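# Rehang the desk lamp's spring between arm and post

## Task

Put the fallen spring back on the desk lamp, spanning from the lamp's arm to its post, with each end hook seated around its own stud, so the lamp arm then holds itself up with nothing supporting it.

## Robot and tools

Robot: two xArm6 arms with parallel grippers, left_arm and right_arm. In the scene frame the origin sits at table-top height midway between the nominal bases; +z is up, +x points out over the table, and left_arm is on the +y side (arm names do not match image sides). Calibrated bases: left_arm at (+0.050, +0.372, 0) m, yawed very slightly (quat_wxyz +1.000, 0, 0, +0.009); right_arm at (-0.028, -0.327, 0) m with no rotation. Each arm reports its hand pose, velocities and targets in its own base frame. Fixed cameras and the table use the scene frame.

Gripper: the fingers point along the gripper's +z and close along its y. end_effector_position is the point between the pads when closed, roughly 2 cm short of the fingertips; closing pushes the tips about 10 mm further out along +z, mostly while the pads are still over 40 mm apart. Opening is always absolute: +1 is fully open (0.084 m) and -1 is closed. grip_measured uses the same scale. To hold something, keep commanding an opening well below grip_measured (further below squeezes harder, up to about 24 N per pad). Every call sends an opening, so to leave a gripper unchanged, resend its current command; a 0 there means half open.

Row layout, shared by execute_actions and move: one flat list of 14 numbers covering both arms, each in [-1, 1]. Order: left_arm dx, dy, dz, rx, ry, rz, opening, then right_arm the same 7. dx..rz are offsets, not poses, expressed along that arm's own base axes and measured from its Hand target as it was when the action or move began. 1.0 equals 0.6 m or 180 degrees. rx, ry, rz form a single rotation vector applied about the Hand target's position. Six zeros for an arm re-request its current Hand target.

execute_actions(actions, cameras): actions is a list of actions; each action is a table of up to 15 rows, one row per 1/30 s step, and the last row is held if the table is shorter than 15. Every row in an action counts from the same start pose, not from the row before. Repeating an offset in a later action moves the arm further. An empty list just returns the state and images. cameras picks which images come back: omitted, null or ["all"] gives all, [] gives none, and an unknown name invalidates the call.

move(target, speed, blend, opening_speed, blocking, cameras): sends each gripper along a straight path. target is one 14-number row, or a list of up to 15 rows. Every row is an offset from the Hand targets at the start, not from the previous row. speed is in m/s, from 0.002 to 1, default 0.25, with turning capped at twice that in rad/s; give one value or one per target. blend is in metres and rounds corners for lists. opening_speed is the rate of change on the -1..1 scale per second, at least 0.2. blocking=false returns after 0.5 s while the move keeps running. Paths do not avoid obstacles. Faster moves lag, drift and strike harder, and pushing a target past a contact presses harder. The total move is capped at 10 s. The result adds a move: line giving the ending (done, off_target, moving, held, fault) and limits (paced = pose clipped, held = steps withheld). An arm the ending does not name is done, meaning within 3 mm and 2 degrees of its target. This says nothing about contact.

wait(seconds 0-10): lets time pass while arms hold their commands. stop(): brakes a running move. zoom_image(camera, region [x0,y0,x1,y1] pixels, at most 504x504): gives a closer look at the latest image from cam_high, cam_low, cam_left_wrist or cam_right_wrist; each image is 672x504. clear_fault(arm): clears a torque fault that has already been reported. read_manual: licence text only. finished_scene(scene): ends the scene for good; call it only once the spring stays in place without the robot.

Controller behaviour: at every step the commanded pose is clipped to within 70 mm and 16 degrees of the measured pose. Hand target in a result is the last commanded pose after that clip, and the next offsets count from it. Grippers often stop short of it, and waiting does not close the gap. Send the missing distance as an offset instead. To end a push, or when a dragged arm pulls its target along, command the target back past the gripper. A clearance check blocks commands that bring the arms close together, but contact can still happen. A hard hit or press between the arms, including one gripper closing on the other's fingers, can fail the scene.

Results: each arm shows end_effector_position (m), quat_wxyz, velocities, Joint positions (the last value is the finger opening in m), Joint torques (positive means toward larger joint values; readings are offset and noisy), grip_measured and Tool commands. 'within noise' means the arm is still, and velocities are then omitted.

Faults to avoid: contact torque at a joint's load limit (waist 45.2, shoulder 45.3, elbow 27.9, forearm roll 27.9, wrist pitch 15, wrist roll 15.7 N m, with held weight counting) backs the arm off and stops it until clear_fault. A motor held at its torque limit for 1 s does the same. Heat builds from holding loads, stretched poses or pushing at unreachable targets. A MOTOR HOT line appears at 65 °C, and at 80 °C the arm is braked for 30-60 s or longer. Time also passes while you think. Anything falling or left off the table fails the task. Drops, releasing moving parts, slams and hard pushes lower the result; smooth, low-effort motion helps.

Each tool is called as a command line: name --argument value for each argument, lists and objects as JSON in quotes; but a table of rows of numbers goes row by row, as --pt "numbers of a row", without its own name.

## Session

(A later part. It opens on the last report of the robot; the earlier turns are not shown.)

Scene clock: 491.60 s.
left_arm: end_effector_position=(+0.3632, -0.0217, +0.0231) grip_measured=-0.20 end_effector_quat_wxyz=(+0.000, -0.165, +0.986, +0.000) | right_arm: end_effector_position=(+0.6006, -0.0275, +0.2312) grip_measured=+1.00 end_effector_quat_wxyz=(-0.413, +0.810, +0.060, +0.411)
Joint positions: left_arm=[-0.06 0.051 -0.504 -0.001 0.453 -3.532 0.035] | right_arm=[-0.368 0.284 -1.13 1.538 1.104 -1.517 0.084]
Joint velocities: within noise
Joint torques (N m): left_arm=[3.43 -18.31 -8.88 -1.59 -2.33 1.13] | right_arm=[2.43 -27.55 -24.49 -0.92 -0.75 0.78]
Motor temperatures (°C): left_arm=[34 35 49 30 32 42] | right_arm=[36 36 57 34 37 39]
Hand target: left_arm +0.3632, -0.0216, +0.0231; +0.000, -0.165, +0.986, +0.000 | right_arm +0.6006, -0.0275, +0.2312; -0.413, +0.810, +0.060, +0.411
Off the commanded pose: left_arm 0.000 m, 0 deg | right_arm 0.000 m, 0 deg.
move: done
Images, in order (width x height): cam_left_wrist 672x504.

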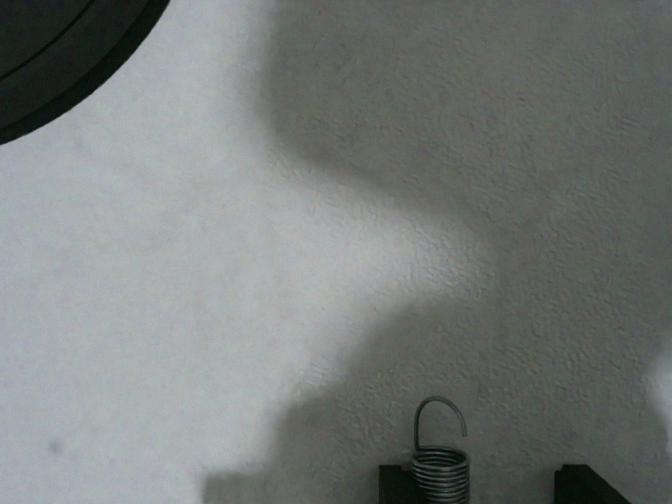

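move --pt "-0.001 0.003 0 0 0 0 -0.19 0 0 0 0 0 0 1" --pt "0.005 -0.0143 0.004 0 0 0 -0.19 0 0 0 0 0 0 1" --pt "0.005 -0.0143 0.004 0.0271 -0.0788 0 -0.19 0 0 0 0 0 0 1" --speed '[0.03, 0.05, 0.2]' --cameras '["cam_left_wrist"]'

zoom_image --camera "cam_left_wrist" --region '[370, 350, 620, 504]'

Scene clock: 517.73 s.
left_arm: end_effector_position=(+0.3662, -0.0302, +0.0255) grip_measured=-0.20 end_effector_quat_wxyz=(+0.129, -0.164, +0.978, +0.021) | right_arm: end_effector_position=(+0.6006, -0.0275, +0.2312) grip_measured=+1.00 end_effector_quat_wxyz=(-0.413, +0.810, +0.060, +0.411)
Joint positions: left_arm=[-0.015 0.001 -0.359 0.669 0.14 -4.142 0.035] | right_arm=[-0.368 0.284 -1.13 1.538 1.104 -1.517 0.084]
Joint velocities: within noise
Joint torques (N m): left_arm=[3.64 -6.73 -12.9 0.61 -0.67 -1.51] | right_arm=[2.63 -27.59 -24.6 -0.97 -0.64 0.74]
Motor temperatures (°C): left_arm=[34 36 46 30 32 42] | right_arm=[36 36 57 34 37 39]
Hand target: left_arm +0.3662, -0.0302, +0.0255; +0.129, -0.164, +0.978, +0.021 | right_arm +0.6006, -0.0275, +0.2312; -0.413, +0.810, +0.060, +0.411
Off the commanded pose: left_arm 0.000 m, 0 deg | right_arm 0.000 m, 0 deg.
move: done
Images, in order (width x height): cam_left_wrist 672x504.

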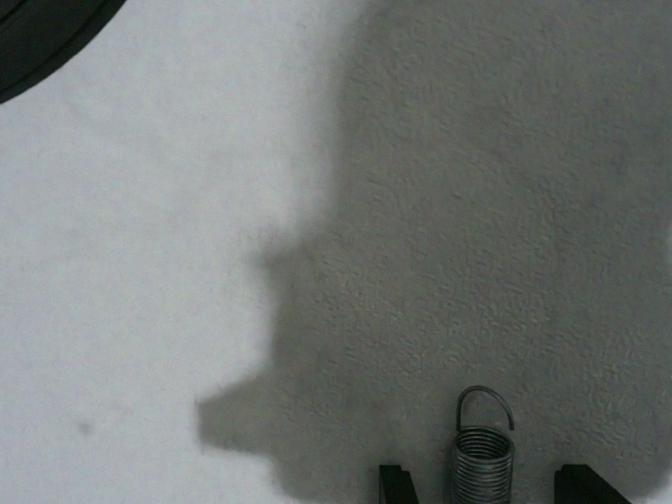

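Scaled by 2.016 from the camera's 672x504 image, which has a finer 960x720 frame.

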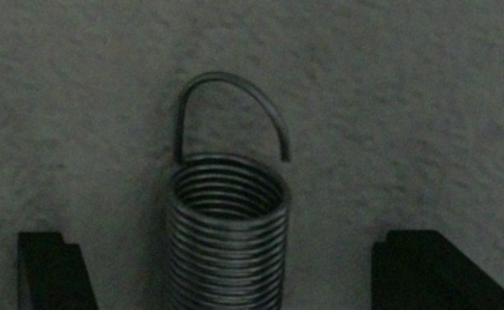

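move --target '[0, 0, -0.0018, 0, 0, 0, -0.85, 0, 0, 0, 0, 0, 0, 1]' --speed 0.03 --opening_speed 0.4 --cameras '["cam_left_wrist"]'

zoom_image --camera "cam_left_wrist" --region '[370, 350, 620, 504]'

Scene clock: 526.33 s.
left_arm: end_effector_position=(+0.3662, -0.0302, +0.0244) grip_measured=-0.70 end_effector_quat_wxyz=(+0.129, -0.164, +0.978, +0.021) | right_arm: end_effector_position=(+0.6006, -0.0275, +0.2312) grip_measured=+1.00 end_effector_quat_wxyz=(-0.413, +0.810, +0.060, +0.411)
Joint positions: left_arm=[-0.012 0.006 -0.361 0.686 0.137 -4.156 0.013] | right_arm=[-0.368 0.284 -1.13 1.538 1.104 -1.517 0.084]
Joint velocities: within noise
Joint torques (N m): left_arm=[3.58 -5.69 -6.86 0.69 -0.72 -1.41] | right_arm=[2.38 -27.47 -24.4 -0.95 -0.8 0.94]
Motor temperatures (°C): left_arm=[34 35 46 30 32 42] | right_arm=[36 36 57 34 37 39]
Hand target: left_arm +0.3662, -0.0302, +0.0244; +0.129, -0.164, +0.978, +0.021 | right_arm +0.6006, -0.0275, +0.2312; -0.413, +0.810, +0.060, +0.411
Off the commanded pose: left_arm 0.000 m, 0 deg | right_arm 0.000 m, 0 deg.
move: done
Images, in order (width x height): cam_left_wrist 672x504.

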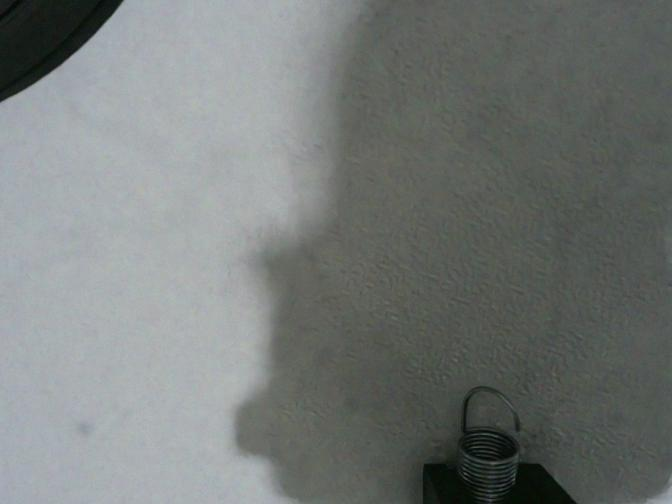

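Scaled by 2.016 from the camera's 672x504 image, which has a finer 960x720 frame.

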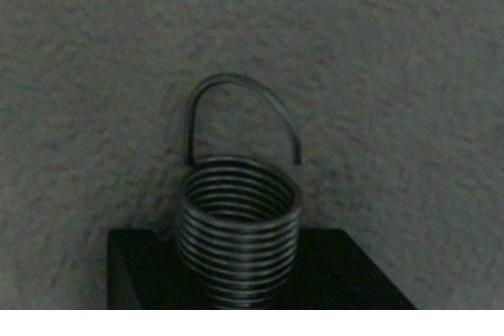

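move --pt "0 0 0.15 0 0 0 -0.95 0 0 0 0 0 0 1" --speed 0.1 --cameras '["cam_left_wrist", "cam_high"]'

Scene clock: 543.50 s.
left_arm: end_effector_position=(+0.3662, -0.0302, +0.1144) grip_measured=-0.70 end_effector_quat_wxyz=(+0.129, -0.164, +0.978, +0.021) | right_arm: end_effector_position=(+0.6006, -0.0275, +0.2312) grip_measured=+1.00 end_effector_quat_wxyz=(-0.413, +0.810, +0.060, +0.411)
Joint positions: left_arm=[-0.114 -0.34 -0.361 0.245 0.476 -3.792 0.013] | right_arm=[-0.368 0.284 -1.13 1.538 1.104 -1.517 0.084]
Joint velocities: within noise
Joint torques (N m): left_arm=[-3.62 -14.34 -16.96 -1.23 -0.36 1.15] | right_arm=[2.47 -27.37 -24.38 -0.88 -0.71 0.9]
Motor temperatures (°C): left_arm=[34 35 44 30 31 42] | right_arm=[36 36 57 34 37 39]
Hand target: left_arm +0.3662, -0.0302, +0.1144; +0.129, -0.164, +0.978, +0.021 | right_arm +0.6006, -0.0275, +0.2312; -0.413, +0.810, +0.060, +0.411
Off the commanded pose: left_arm 0.000 m, 0 deg | right_arm 0.000 m, 0 deg.
move: done
Images, in order (width x height): cam_high 672x504, cam_left_wrist 672x504.

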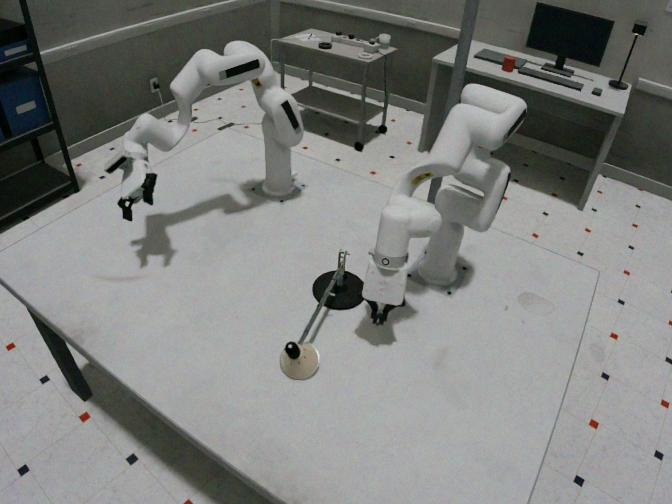

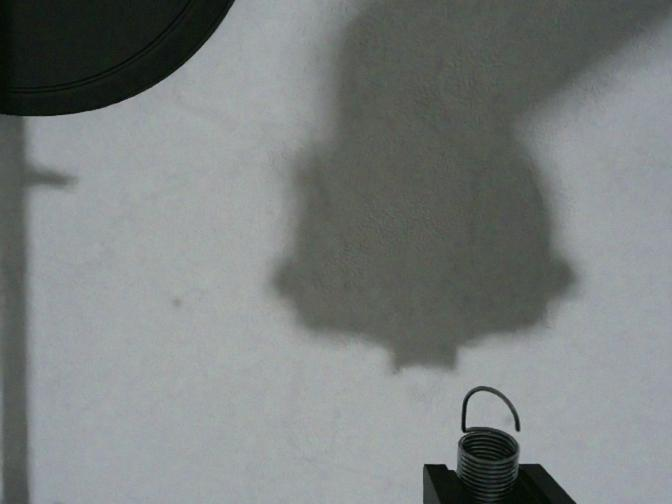

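move --pt "-0.0353 -0.0497 0.026 -0.4661 0.2668 0.3536 -0.95 0 0 0 0 0 0 1" --speed 0.3

Scene clock: 549.53 s.
left_arm: end_effector_position=(+0.3450, -0.0600, +0.1300) grip_measured=-0.70 end_effector_quat_wxyz=(+0.385, +0.614, -0.502, +0.471) | right_arm: end_effector_position=(+0.6006, -0.0275, +0.2312) grip_measured=+1.00 end_effector_quat_wxyz=(-0.413, +0.810, +0.060, +0.411)
Joint positions: left_arm=[0.519 0.153 -0.589 -1.175 1.464 -3.556 0.013] | right_arm=[-0.368 0.284 -1.13 1.538 1.104 -1.517 0.084]
Joint velocities: within noise
Joint torques (N m): left_arm=[3.89 -8.95 -7.28 -1.7 2.3 -1.46] | right_arm=[2.48 -27.41 -24.28 -0.89 -0.72 0.8]
Motor temperatures (°C): left_arm=[34 35 46 30 31 42] | right_arm=[36 36 57 34 36 39]
Hand target: left_arm +0.3450, -0.0600, +0.1300; +0.385, +0.614, -0.502, +0.471 | right_arm +0.6006, -0.0275, +0.2312; -0.413, +0.810, +0.060, +0.411
Off the commanded pose: left_arm 0.000 m, 0 deg | right_arm 0.000 m, 0 deg.
move: done

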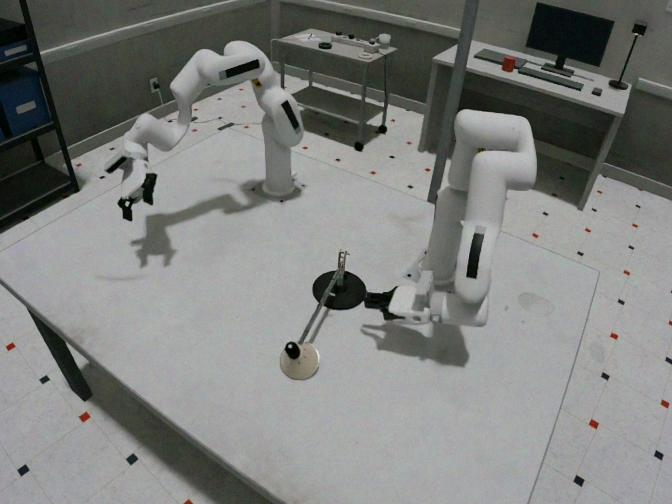

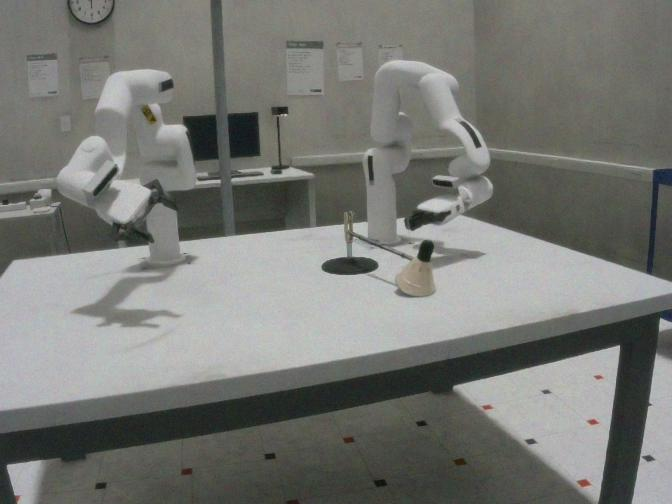

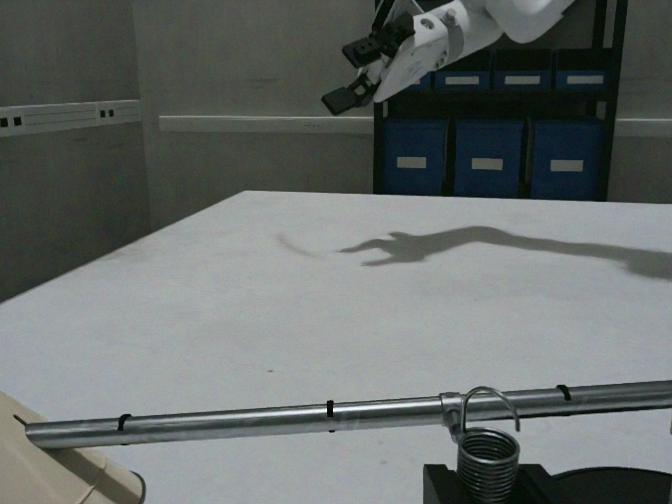

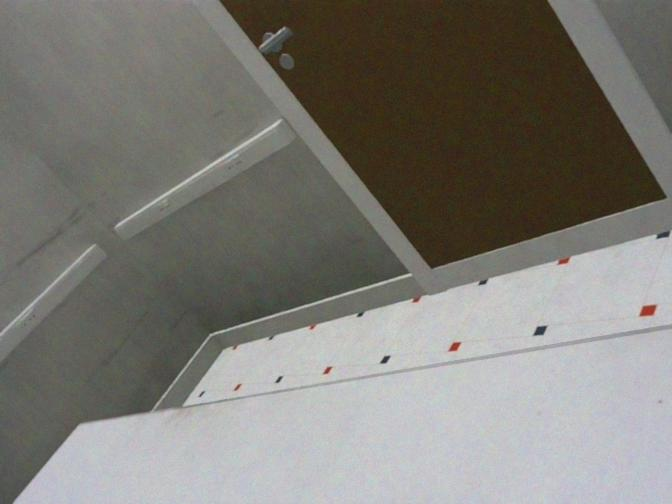

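zoom_image --camera "cam_left_wrist" --region '[400, 354, 560, 504]'

Scaled by 3.150 from the camera's 672x504 image, which has a finer 960x720 frame.

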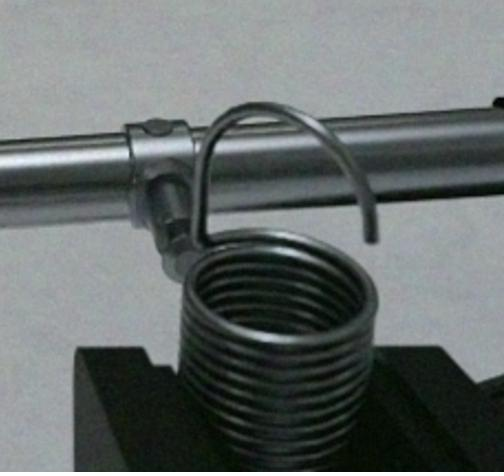

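move --pt "0.002 -0.1228 -0.1138 0 0 0 -0.95 0 0 0 0 0 0 1" --speed 0.15 --cameras '["cam_left_wrist", "cam_high", "cam_low"]'

zoom_image --camera "cam_left_wrist" --region '[400, 304, 600, 504]'

Scene clock: 562.17 s.
left_arm: end_effector_position=(+0.3462, -0.1337, +0.0617) grip_measured=-0.70 end_effector_quat_wxyz=(+0.385, +0.614, -0.502, +0.471) | right_arm: end_effector_position=(+0.6006, -0.0275, +0.2312) grip_measured=+1.00 end_effector_quat_wxyz=(-0.413, +0.810, +0.060, +0.411)
Joint positions: left_arm=[0.281 0.348 -0.565 -1.435 1.333 -3.364 0.013] | right_arm=[-0.368 0.284 -1.13 1.538 1.104 -1.517 0.084]
Joint velocities: within noise
Joint torques (N m): left_arm=[-4.12 -10.28 -10.11 -1.4 0.24 1.22] | right_arm=[2.55 -27.7 -24.4 -0.87 -0.69 0.79]
Motor temperatures (°C): left_arm=[34 35 45 30 32 42] | right_arm=[36 36 57 34 36 39]
Hand target: left_arm +0.3462, -0.1337, +0.0617; +0.385, +0.614, -0.502, +0.471 | right_arm +0.6006, -0.0275, +0.2312; -0.413, +0.810, +0.060, +0.411
Off the commanded pose: left_arm 0.000 m, 0 deg | right_arm 0.000 m, 0 deg.
move: done
Images, in order (width x height): cam_high 672x504, cam_low 672x504, cam_left_wrist 672x504.

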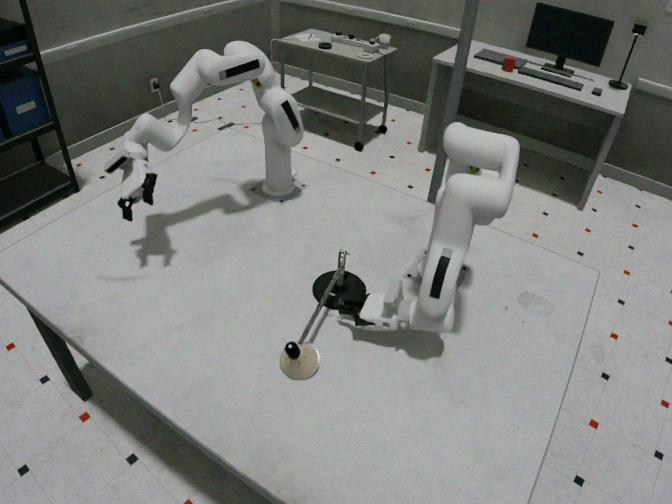

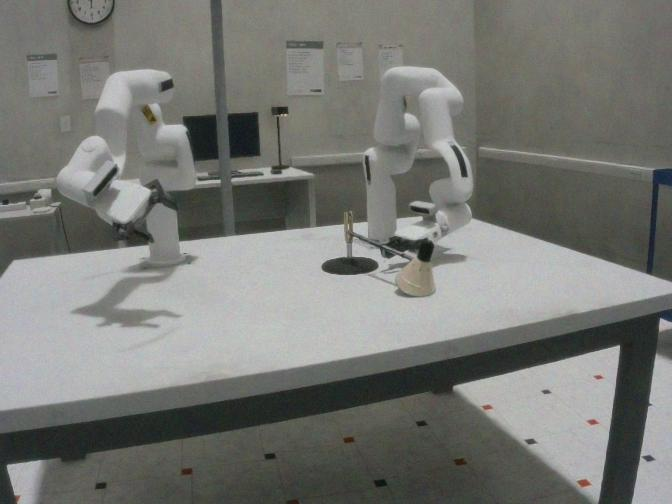

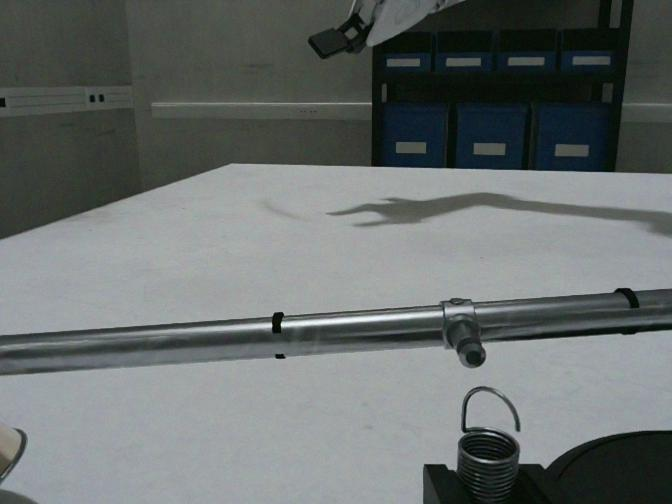

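Scaled by 2.520 from the camera's 672x504 image, which has a finer 960x720 frame.

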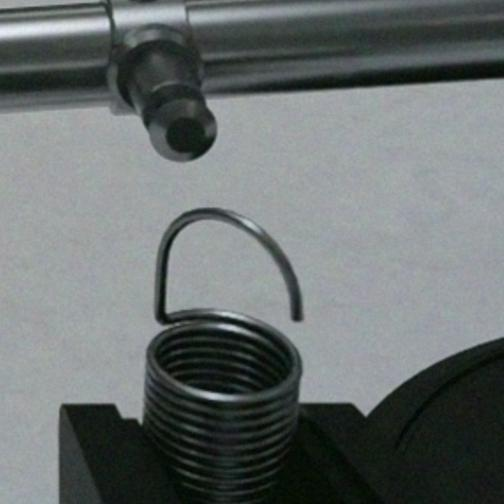

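move --target '[0,0,0.0075,0,0,0,-0.95,0,0,0,0,0,0,1]' --speed 0.03 --cameras '["cam_left_wrist"]'

zoom_image --camera "cam_left_wrist" --region '[400, 304, 600, 504]'

Scene clock: 581.83 s.
left_arm: end_effector_position=(+0.3462, -0.1337, +0.0662) grip_measured=-0.70 end_effector_quat_wxyz=(+0.385, +0.614, -0.502, +0.471) | right_arm: end_effector_position=(+0.6006, -0.0275, +0.2312) grip_measured=+1.00 end_effector_quat_wxyz=(-0.413, +0.810, +0.060, +0.411)
Joint positions: left_arm=[0.281 0.331 -0.559 -1.432 1.334 -3.376 0.013] | right_arm=[-0.368 0.284 -1.13 1.538 1.104 -1.517 0.084]
Joint velocities: within noise
Joint torques (N m): left_arm=[3.47 -19.69 -5.12 0.67 2.09 -1.47] | right_arm=[2.32 -27.23 -24.41 -0.87 -0.65 0.73]
Motor temperatures (°C): left_arm=[34 35 44 30 31 42] | right_arm=[36 36 57 34 36 39]
Hand target: left_arm +0.3462, -0.1337, +0.0662; +0.385, +0.614, -0.502, +0.471 | right_arm +0.6006, -0.0275, +0.2312; -0.413, +0.810, +0.060, +0.411
Off the commanded pose: left_arm 0.000 m, 0 deg | right_arm 0.000 m, 0 deg.
move: done
Images, in order (width x height): cam_left_wrist 672x504.

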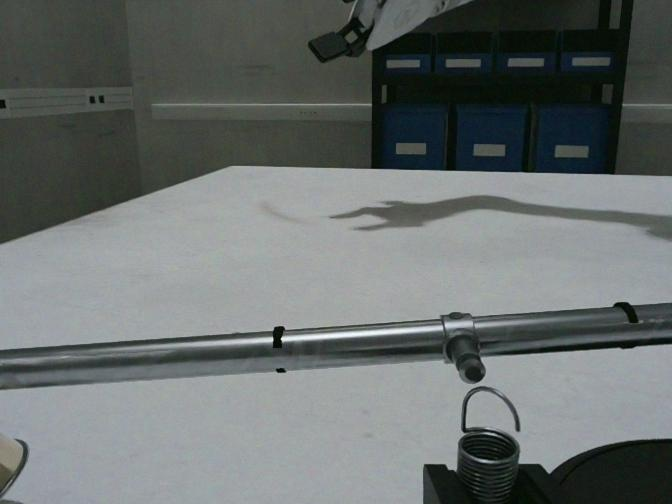

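Scaled by 2.520 from the camera's 672x504 image, which has a finer 960x720 frame.

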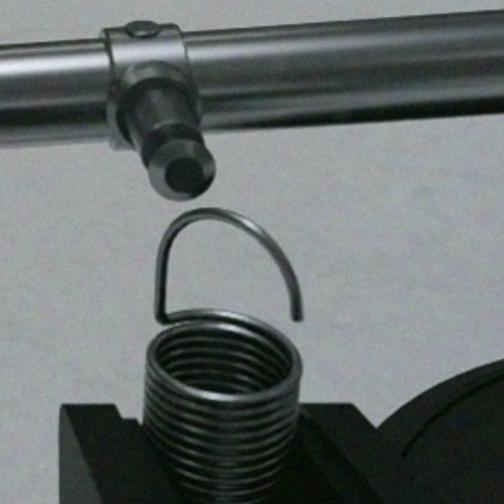

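move --target '[0.00464,-0.02287,0,0,0,0,-0.95,0,0,0,0,0,0,1]' --speed 0.03 --cameras '["cam_left_wrist"]'

zoom_image --camera "cam_left_wrist" --region '[400, 304, 600, 504]'

Scene clock: 591.87 s.
left_arm: end_effector_position=(+0.3490, -0.1474, +0.0662) grip_measured=-0.70 end_effector_quat_wxyz=(+0.385, +0.614, -0.502, +0.471) | right_arm: end_effector_position=(+0.6006, -0.0275, +0.2312) grip_measured=+1.00 end_effector_quat_wxyz=(-0.413, +0.810, +0.060, +0.411)
Joint positions: left_arm=[0.234 0.329 -0.556 -1.478 1.323 -3.376 0.013] | right_arm=[-0.368 0.284 -1.13 1.538 1.104 -1.517 0.084]
Joint velocities: within noise
Joint torques (N m): left_arm=[-4.19 -19.69 -4.96 -1.2 0.13 0.32] | right_arm=[2.31 -27.56 -24.48 -0.79 -0.68 0.8]
Motor temperatures (°C): left_arm=[34 36 43 30 31 42] | right_arm=[36 36 57 34 36 39]
Hand target: left_arm +0.3490, -0.1474, +0.0662; +0.385, +0.614, -0.502, +0.471 | right_arm +0.6006, -0.0275, +0.2312; -0.413, +0.810, +0.060, +0.411
Off the commanded pose: left_arm 0.000 m, 0 deg | right_arm 0.000 m, 0 deg.
move: done
Images, in order (width x height): cam_left_wrist 672x504.

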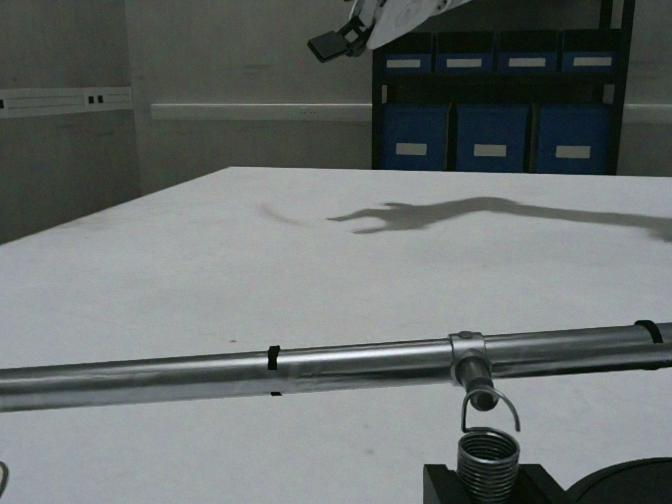

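Scaled by 2.520 from the camera's 672x504 image, which has a finer 960x720 frame.

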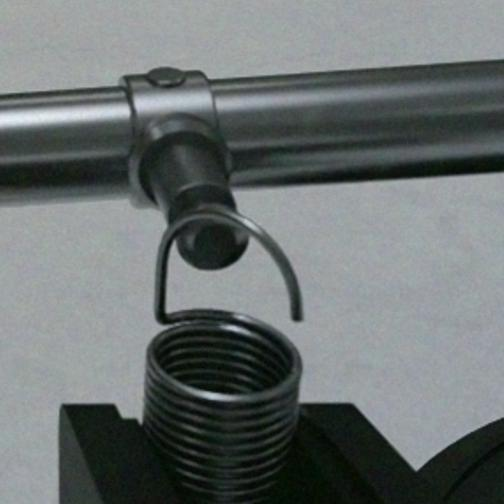

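move --target '[0.00166,-0.00817,-0.0007,0,0,0,-0.95,0,0,0,0,0,0,1]' --speed 0.02 --cameras '["cam_left_wrist"]'

zoom_image --camera "cam_left_wrist" --region '[440, 344, 540, 444]'

Scene clock: 597.10 s.
left_arm: end_effector_position=(+0.3499, -0.1523, +0.0658) grip_measured=-0.70 end_effector_quat_wxyz=(+0.385, +0.614, -0.502, +0.471) | right_arm: end_effector_position=(+0.6006, -0.0275, +0.2312) grip_measured=+1.00 end_effector_quat_wxyz=(-0.413, +0.810, +0.060, +0.411)
Joint positions: left_arm=[0.217 0.331 -0.556 -1.495 1.32 -3.375 0.013] | right_arm=[-0.368 0.284 -1.13 1.538 1.104 -1.517 0.084]
Joint velocities: within noise
Joint torques (N m): left_arm=[-3.54 -9.73 -10.29 -1.64 0.12 1.19] | right_arm=[2.27 -27.39 -24.26 -0.81 -0.83 0.74]
Motor temperatures (°C): left_arm=[34 36 43 30 31 42] | right_arm=[36 36 57 34 36 39]
Hand target: left_arm +0.3500, -0.1524, +0.0658; +0.385, +0.614, -0.502, +0.471 | right_arm +0.6006, -0.0275, +0.2312; -0.413, +0.810, +0.060, +0.411
Off the commanded pose: left_arm 0.000 m, 0 deg | right_arm 0.000 m, 0 deg.
move: done
Images, in order (width x height): cam_left_wrist 672x504.

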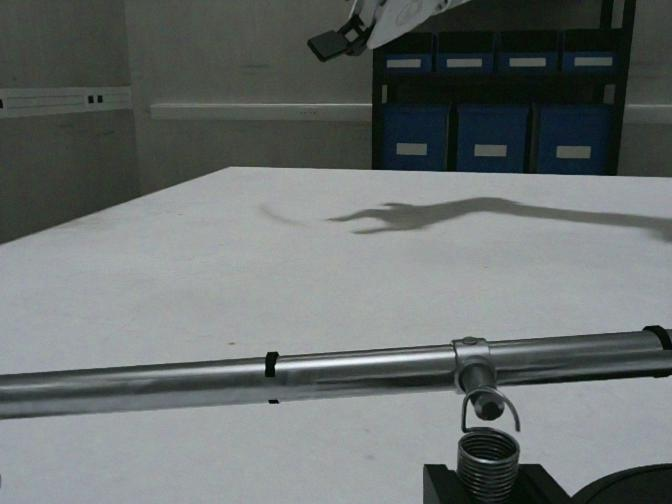

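Scaled by 5.040 from the camera's 672x504 image, which has a finer 960x720 frame.

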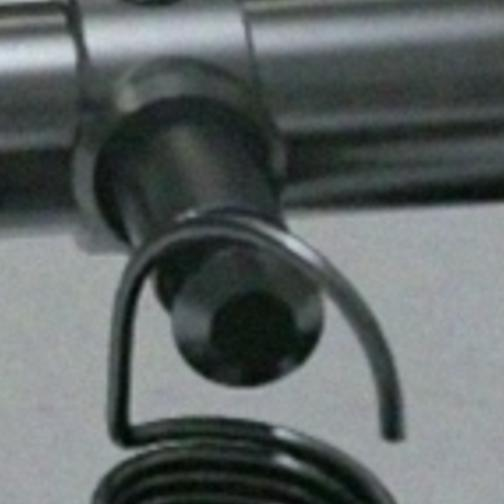

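move --pt "0 0 0.001 0 0 0 -0.95 0 0 0 0 0 0 1" --pt "0.00116 -0.00572 0.0012 0 0 0 -0.95 0 0 0 0 0 0 1" --speed 0.02 --cameras '["cam_left_wrist"]'

zoom_image --camera "cam_left_wrist" --region '[440, 344, 540, 444]'

Scene clock: 610.83 s.
left_arm: end_effector_position=(+0.3507, -0.1558, +0.0665) grip_measured=-0.70 end_effector_quat_wxyz=(+0.385, +0.614, -0.502, +0.471) | right_arm: end_effector_position=(+0.6006, -0.0275, +0.2312) grip_measured=+1.00 end_effector_quat_wxyz=(-0.413, +0.810, +0.060, +0.411)
Joint positions: left_arm=[0.205 0.328 -0.555 -1.506 1.317 -3.377 0.013] | right_arm=[-0.368 0.284 -1.13 1.538 1.104 -1.517 0.084]
Joint velocities: within noise
Joint torques (N m): left_arm=[-3.21 -19.76 -4.98 -1.46 0.14 -1.43] | right_arm=[2.48 -27.59 -24.21 -0.88 -0.69 0.85]
Motor temperatures (°C): left_arm=[34 35 44 30 31 42] | right_arm=[36 36 57 34 36 39]
Hand target: left_arm +0.3507, -0.1558, +0.0665; +0.385, +0.614, -0.502, +0.471 | right_arm +0.6006, -0.0275, +0.2312; -0.413, +0.810, +0.060, +0.411
Off the commanded pose: left_arm 0.000 m, 0 deg | right_arm 0.000 m, 0 deg.
move: done
Images, in order (width x height): cam_left_wrist 672x504.

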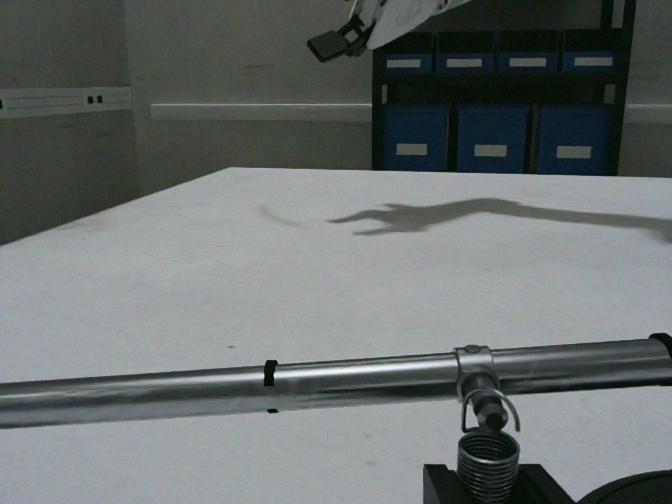

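Scaled by 5.040 from the camera's 672x504 image, which has a finer 960x720 frame.

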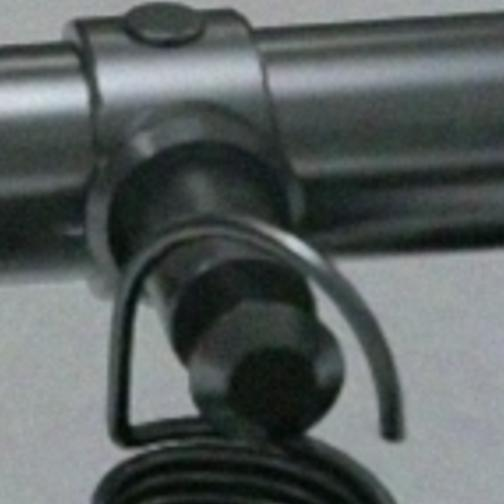

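move --target '[0,0,-0.0035,0,0,0,-0.95,0,0,0,0,0,0,1]' --speed 0.02 --cameras '["cam_left_wrist"]'

zoom_image --camera "cam_left_wrist" --region '[440, 344, 540, 444]'

Scene clock: 625.93 s.
left_arm: end_effector_position=(+0.3507, -0.1558, +0.0645) grip_measured=-0.70 end_effector_quat_wxyz=(+0.385, +0.614, -0.502, +0.471) | right_arm: end_effector_position=(+0.6006, -0.0275, +0.2312) grip_measured=+1.00 end_effector_quat_wxyz=(-0.413, +0.810, +0.060, +0.411)
Joint positions: left_arm=[0.205 0.336 -0.558 -1.507 1.317 -3.371 0.013] | right_arm=[-0.368 0.284 -1.13 1.538 1.104 -1.517 0.084]
Joint velocities: within noise
Joint torques (N m): left_arm=[-3.59 -9.16 -9.8 -1.3 0.08 0.99] | right_arm=[2.4 -27.32 -24.17 -0.82 -0.76 0.79]
Motor temperatures (°C): left_arm=[34 36 43 30 31 42] | right_arm=[36 37 58 34 36 39]
Hand target: left_arm +0.3507, -0.1558, +0.0644; +0.385, +0.614, -0.502, +0.471 | right_arm +0.6006, -0.0275, +0.2312; -0.413, +0.810, +0.060, +0.411
Off the commanded pose: left_arm 0.000 m, 0 deg | right_arm 0.000 m, 0 deg.
move: done
Images, in order (width x height): cam_left_wrist 672x504.

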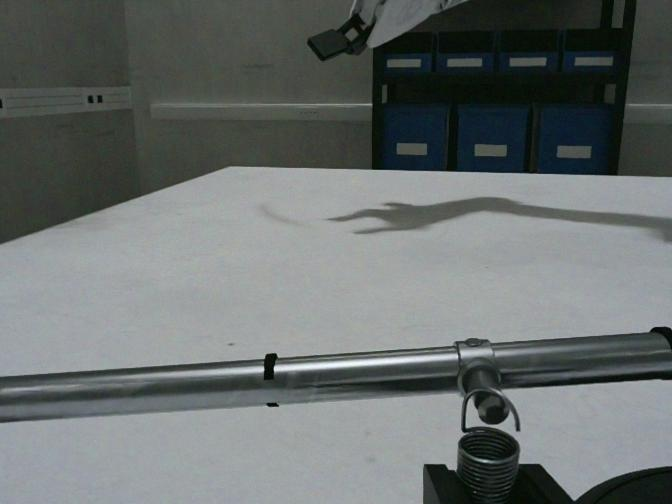

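Scaled by 5.040 from the camera's 672x504 image, which has a finer 960x720 frame.

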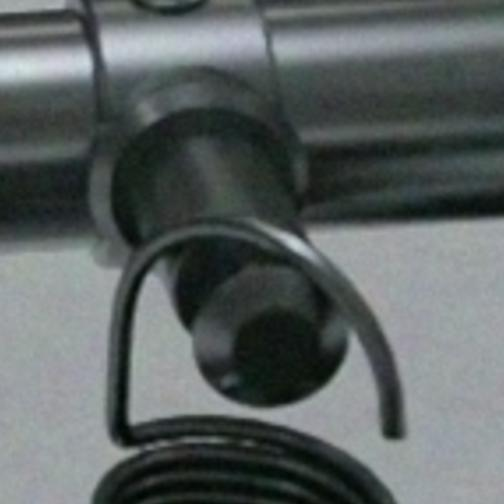

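move --target '[0,0,-0.0017,0,0,0,-0.95,0,0,0,0,0,0,1]' --speed 0.02 --cameras '["cam_left_wrist"]'

zoom_image --camera "cam_left_wrist" --region '[440, 344, 540, 444]'

Scene clock: 629.97 s.
left_arm: end_effector_position=(+0.3507, -0.1558, +0.0634) grip_measured=-0.70 end_effector_quat_wxyz=(+0.385, +0.614, -0.502, +0.471) | right_arm: end_effector_position=(+0.6006, -0.0275, +0.2312) grip_measured=+1.00 end_effector_quat_wxyz=(-0.413, +0.810, +0.060, +0.411)
Joint positions: left_arm=[0.205 0.34 -0.56 -1.508 1.316 -3.368 0.013] | right_arm=[-0.368 0.284 -1.13 1.538 1.104 -1.517 0.084]
Joint velocities: within noise
Joint torques (N m): left_arm=[-3.66 -8.7 -9.21 -1.31 -1.01 1.27] | right_arm=[2.25 -27.56 -24.21 -0.9 -0.73 0.82]
Motor temperatures (°C): left_arm=[34 36 43 30 31 42] | right_arm=[36 37 58 34 36 39]
Hand target: left_arm +0.3507, -0.1558, +0.0634; +0.385, +0.614, -0.502, +0.471 | right_arm +0.6006, -0.0275, +0.2312; -0.413, +0.810, +0.060, +0.411
Off the commanded pose: left_arm 0.000 m, 0 deg | right_arm 0.000 m, 0 deg.
move: done
Images, in order (width x height): cam_left_wrist 672x504.

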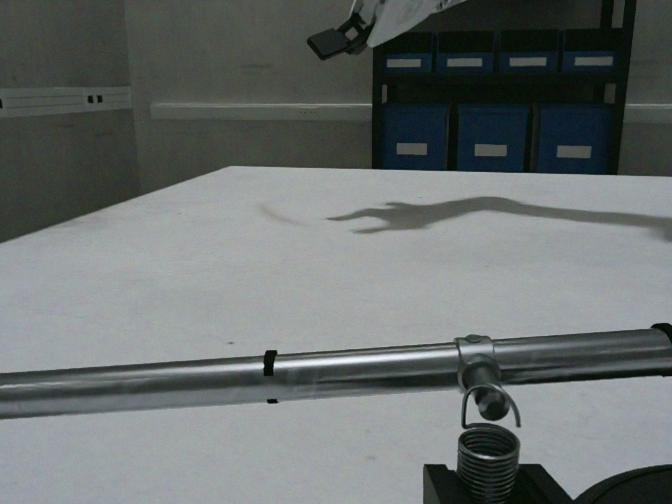

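Scaled by 5.040 from the camera's 672x504 image, which has a finer 960x720 frame.

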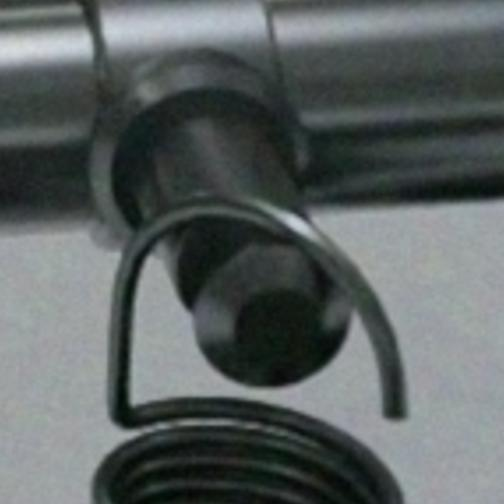

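zoom_image --camera "cam_left_wrist" --region '[460, 370, 525, 435]'

Scaled by 7.754 from the camera's 672x504 image, which has a finer 960x720 frame.

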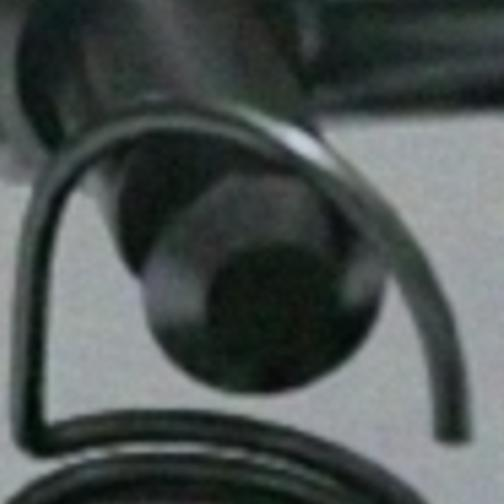

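move --target '[0.00033,-0.00163,0,0,0,0,-0.95,0,0,0,0,0,0,1]' --speed 0.02 --cameras '["cam_left_wrist"]'

zoom_image --camera "cam_left_wrist" --region '[460, 370, 525, 435]'

Scene clock: 662.47 s.
left_arm: end_effector_position=(+0.3509, -0.1567, +0.0634) grip_measured=-0.70 end_effector_quat_wxyz=(+0.385, +0.614, -0.502, +0.471) | right_arm: end_effector_position=(+0.6006, -0.0275, +0.2312) grip_measured=+1.00 end_effector_quat_wxyz=(-0.413, +0.810, +0.060, +0.411)
Joint positions: left_arm=[0.201 0.34 -0.56 -1.511 1.316 -3.368 0.013] | right_arm=[-0.368 0.284 -1.13 1.538 1.104 -1.517 0.084]
Joint velocities: within noise
Joint torques (N m): left_arm=[-3.61 -8.74 -6.53 -1.24 -0.93 0.72] | right_arm=[2.59 -27.39 -24.26 -0.72 -0.71 0.82]
Motor temperatures (°C): left_arm=[34 35 43 30 31 42] | right_arm=[36 37 58 34 36 39]
Hand target: left_arm +0.3509, -0.1568, +0.0634; +0.385, +0.614, -0.502, +0.471 | right_arm +0.6006, -0.0275, +0.2312; -0.413, +0.810, +0.060, +0.411
Off the commanded pose: left_arm 0.000 m, 0 deg | right_arm 0.000 m, 0 deg.
move: done
Images, in order (width x height): cam_left_wrist 672x504.

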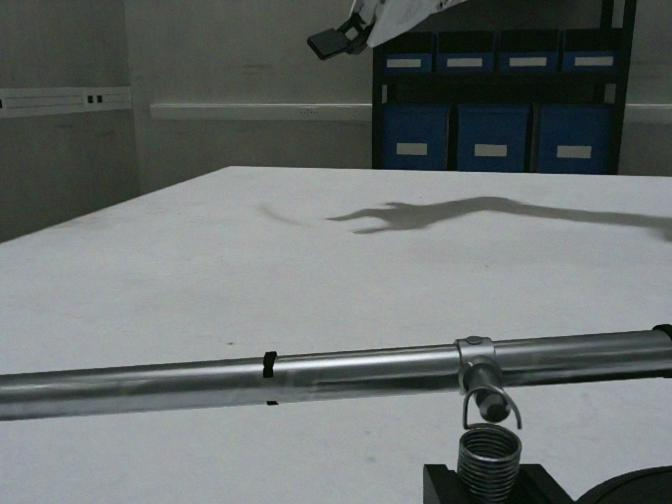

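Scaled by 7.754 from the camera's 672x504 image, which has a finer 960x720 frame.

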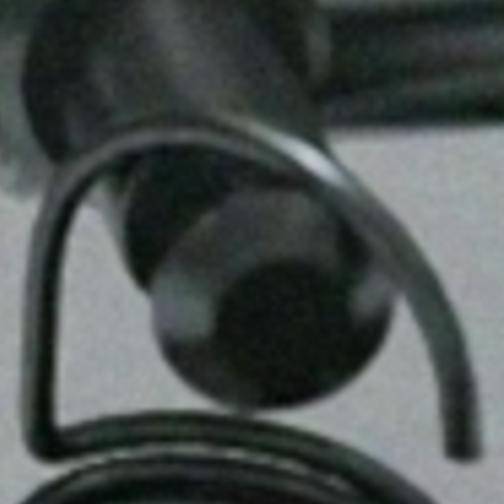

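move --target '[0,0,0,0,0,0,-0.95,-0.1065,0.7802,-0.02,-0.2562,-0.6661,0.5593,1]' --speed 0.35 --cameras '["cam_high","cam_right_wrist"]'

Scene clock: 715.77 s.
left_arm: end_effector_position=(+0.3509, -0.1568, +0.0634) grip_measured=-0.70 end_effector_quat_wxyz=(+0.385, +0.614, -0.502, +0.471) | right_arm: end_effector_position=(+0.5368, +0.4406, +0.2192) grip_measured=+1.00 end_effector_quat_wxyz=(-0.041, -0.101, +0.918, +0.380)
Joint positions: left_arm=[0.201 0.34 -0.56 -1.511 1.316 -3.368 0.013] | right_arm=[0.474 0.655 -1.84 0.86 1.124 -3.255 0.084]
Joint velocities: within noise
Joint torques (N m): left_arm=[-2.86 -14.01 -4.59 -0.71 -0.74 -0.96] | right_arm=[3.03 -35.25 -28.14 -1.38 0.36 -0.38]
Motor temperatures (°C): left_arm=[34 35 41 30 31 42] | right_arm=[36 37 59 34 36 39]
Hand target: left_arm +0.3509, -0.1568, +0.0634; +0.385, +0.614, -0.502, +0.471 | right_arm +0.5367, +0.4407, +0.2192; -0.041, -0.101, +0.918, +0.380
Off the commanded pose: left_arm 0.000 m, 0 deg | right_arm 0.000 m, 0 deg.
move: done
Images, in order (width x height): cam_high 672x504, cam_right_wrist 672x504.

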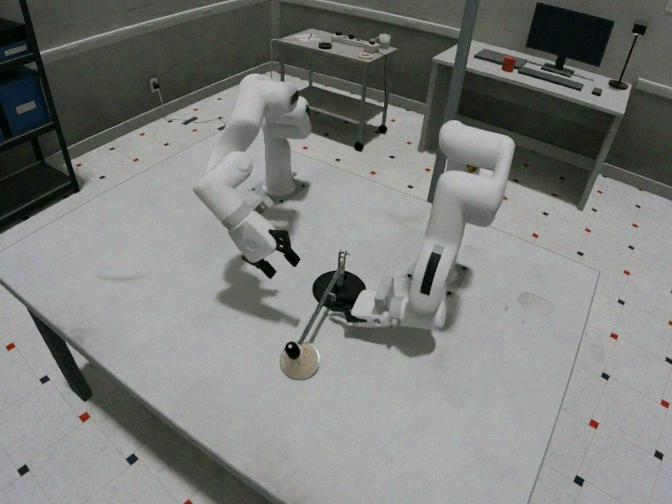

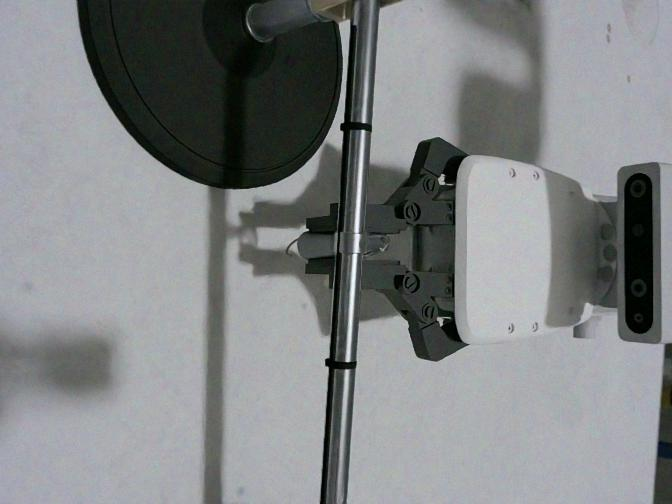

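zoom_image --camera "cam_right_wrist" --region '[330, 208, 410, 278]'

Scaled by 6.300 from the camera's 672x504 image, which has a finer 960x720 frame.

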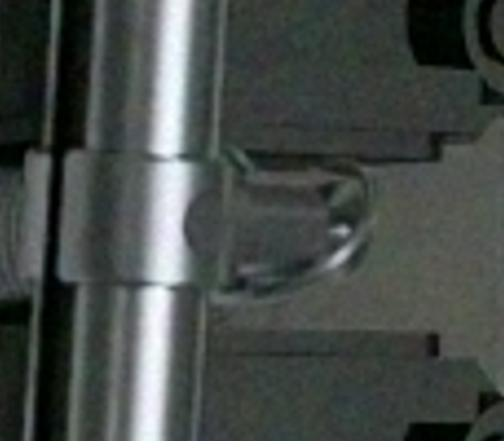

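move --target '[0,0,0,0,0,0,-0.95,-0.0338,0.1527,-0.1187,0,0,0,1]' --speed 0.12 --cameras '["cam_right_wrist"]'

zoom_image --camera "cam_right_wrist" --region '[330, 190, 450, 290]'

Scene clock: 727.33 s.
left_arm: end_effector_position=(+0.3509, -0.1568, +0.0634) grip_measured=-0.70 end_effector_quat_wxyz=(+0.385, +0.614, -0.502, +0.471) | right_arm: end_effector_position=(+0.5164, +0.5323, +0.1480) grip_measured=+1.00 end_effector_quat_wxyz=(-0.041, -0.101, +0.918, +0.380)
Joint positions: left_arm=[0.201 0.34 -0.56 -1.511 1.316 -3.368 0.013] | right_arm=[0.625 0.86 -1.972 0.904 0.972 -3.218 0.084]
Joint velocities: within noise
Joint torques (N m): left_arm=[-2.3 -17.24 -4.86 -0.61 -0.44 -0.94] | right_arm=[3.35 -38.43 -27.83 -1.63 -2.88 1.07]
Motor temperatures (°C): left_arm=[34 35 41 30 31 42] | right_arm=[36 37 59 34 36 39]
Hand target: left_arm +0.3509, -0.1568, +0.0634; +0.385, +0.614, -0.502, +0.471 | right_arm +0.5164, +0.5323, +0.1480; -0.041, -0.101, +0.918, +0.380
Off the commanded pose: left_arm 0.000 m, 0 deg | right_arm 0.000 m, 0 deg.
move: done
Images, in order (width x height): cam_right_wrist 672x504.

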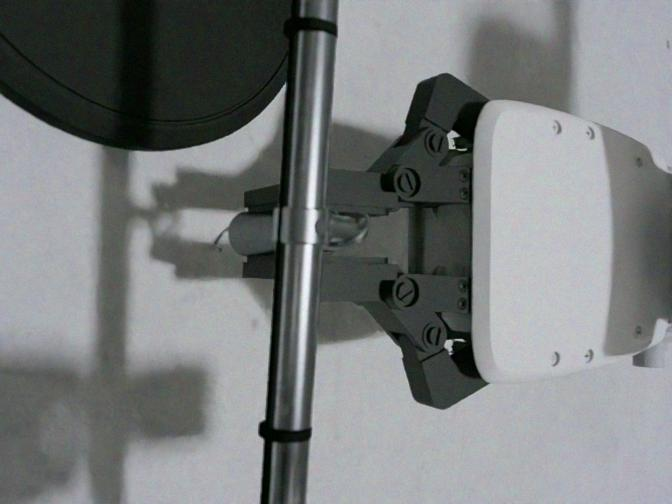

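Scaled by 4.200 from the camera's 672x504 image, which has a finer 960x720 frame.

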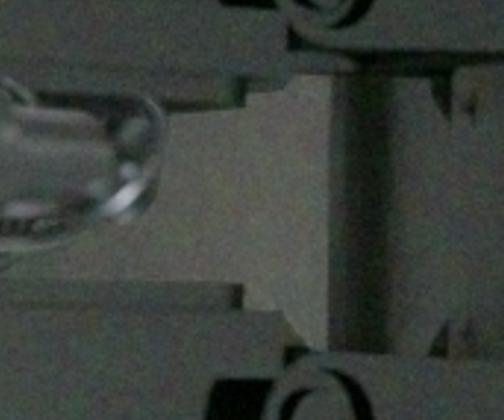

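zoom_image --camera "cam_right_wrist" --region '[310, 195, 380, 265]'

Scaled by 7.200 from the camera's 672x504 image, which has a finer 960x720 frame.

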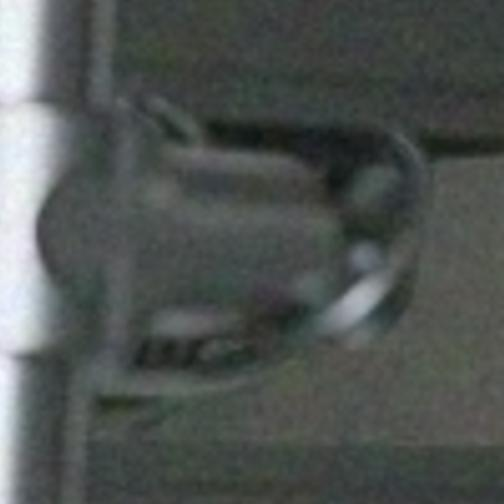

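move --target '[0,0,0,0,0,0,-0.95,-0.0118,0.0537,-0.0133,-0.1627,-0.0361,0,-0.6]' --speed 0.12 --opening_speed 1.5 --cameras '["cam_right_wrist"]'

zoom_image --camera "cam_right_wrist" --region '[310, 195, 380, 265]'

Scene clock: 750.47 s.
left_arm: end_effector_position=(+0.3509, -0.1568, +0.0634) grip_measured=-0.70 end_effector_quat_wxyz=(+0.385, +0.614, -0.502, +0.471) | right_arm: end_effector_position=(+0.5087, +0.5639, +0.1399) grip_measured=-0.62 end_effector_quat_wxyz=(+0.011, -0.105, +0.983, +0.150)
Joint positions: left_arm=[0.201 0.34 -0.56 -1.511 1.316 -3.368 0.013] | right_arm=[0.771 1.211 -2.698 0.23 1.287 -2.626 0.017]
Joint velocities: within noise
Joint torques (N m): left_arm=[-1.74 -17.71 -5.04 -0.28 -0.25 -0.95] | right_arm=[3.53 -41.98 -28.03 -1.84 -3.79 1.03]
Motor temperatures (°C): left_arm=[33 36 41 30 31 41] | right_arm=[36 38 60 34 36 39]
Hand target: left_arm +0.3509, -0.1568, +0.0634; +0.385, +0.614, -0.502, +0.471 | right_arm +0.5093, +0.5645, +0.1400; -0.014, -0.109, +0.985, +0.130
Off the commanded pose: left_arm 0.000 m, 0 deg | right_arm 0.001 m, 4 deg.
elbow stopped short (right arm): the move would have taken joint 3 (elbow) straighter than the controller allows.
move: off_target (right_arm)
Images, in order (width x height): cam_right_wrist 672x504.

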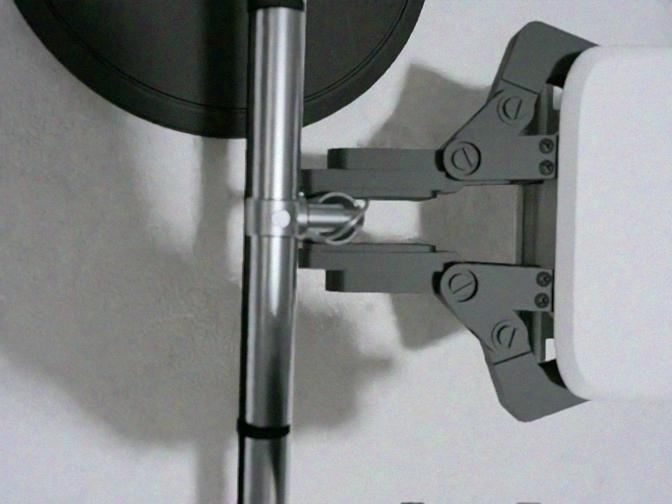

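Scaled by 7.200 from the camera's 672x504 image, which has a finer 960x720 frame.

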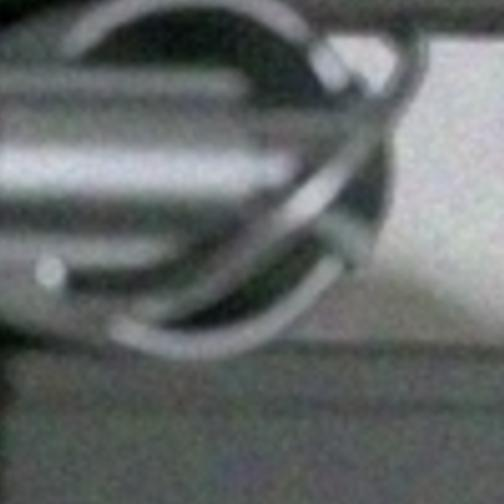

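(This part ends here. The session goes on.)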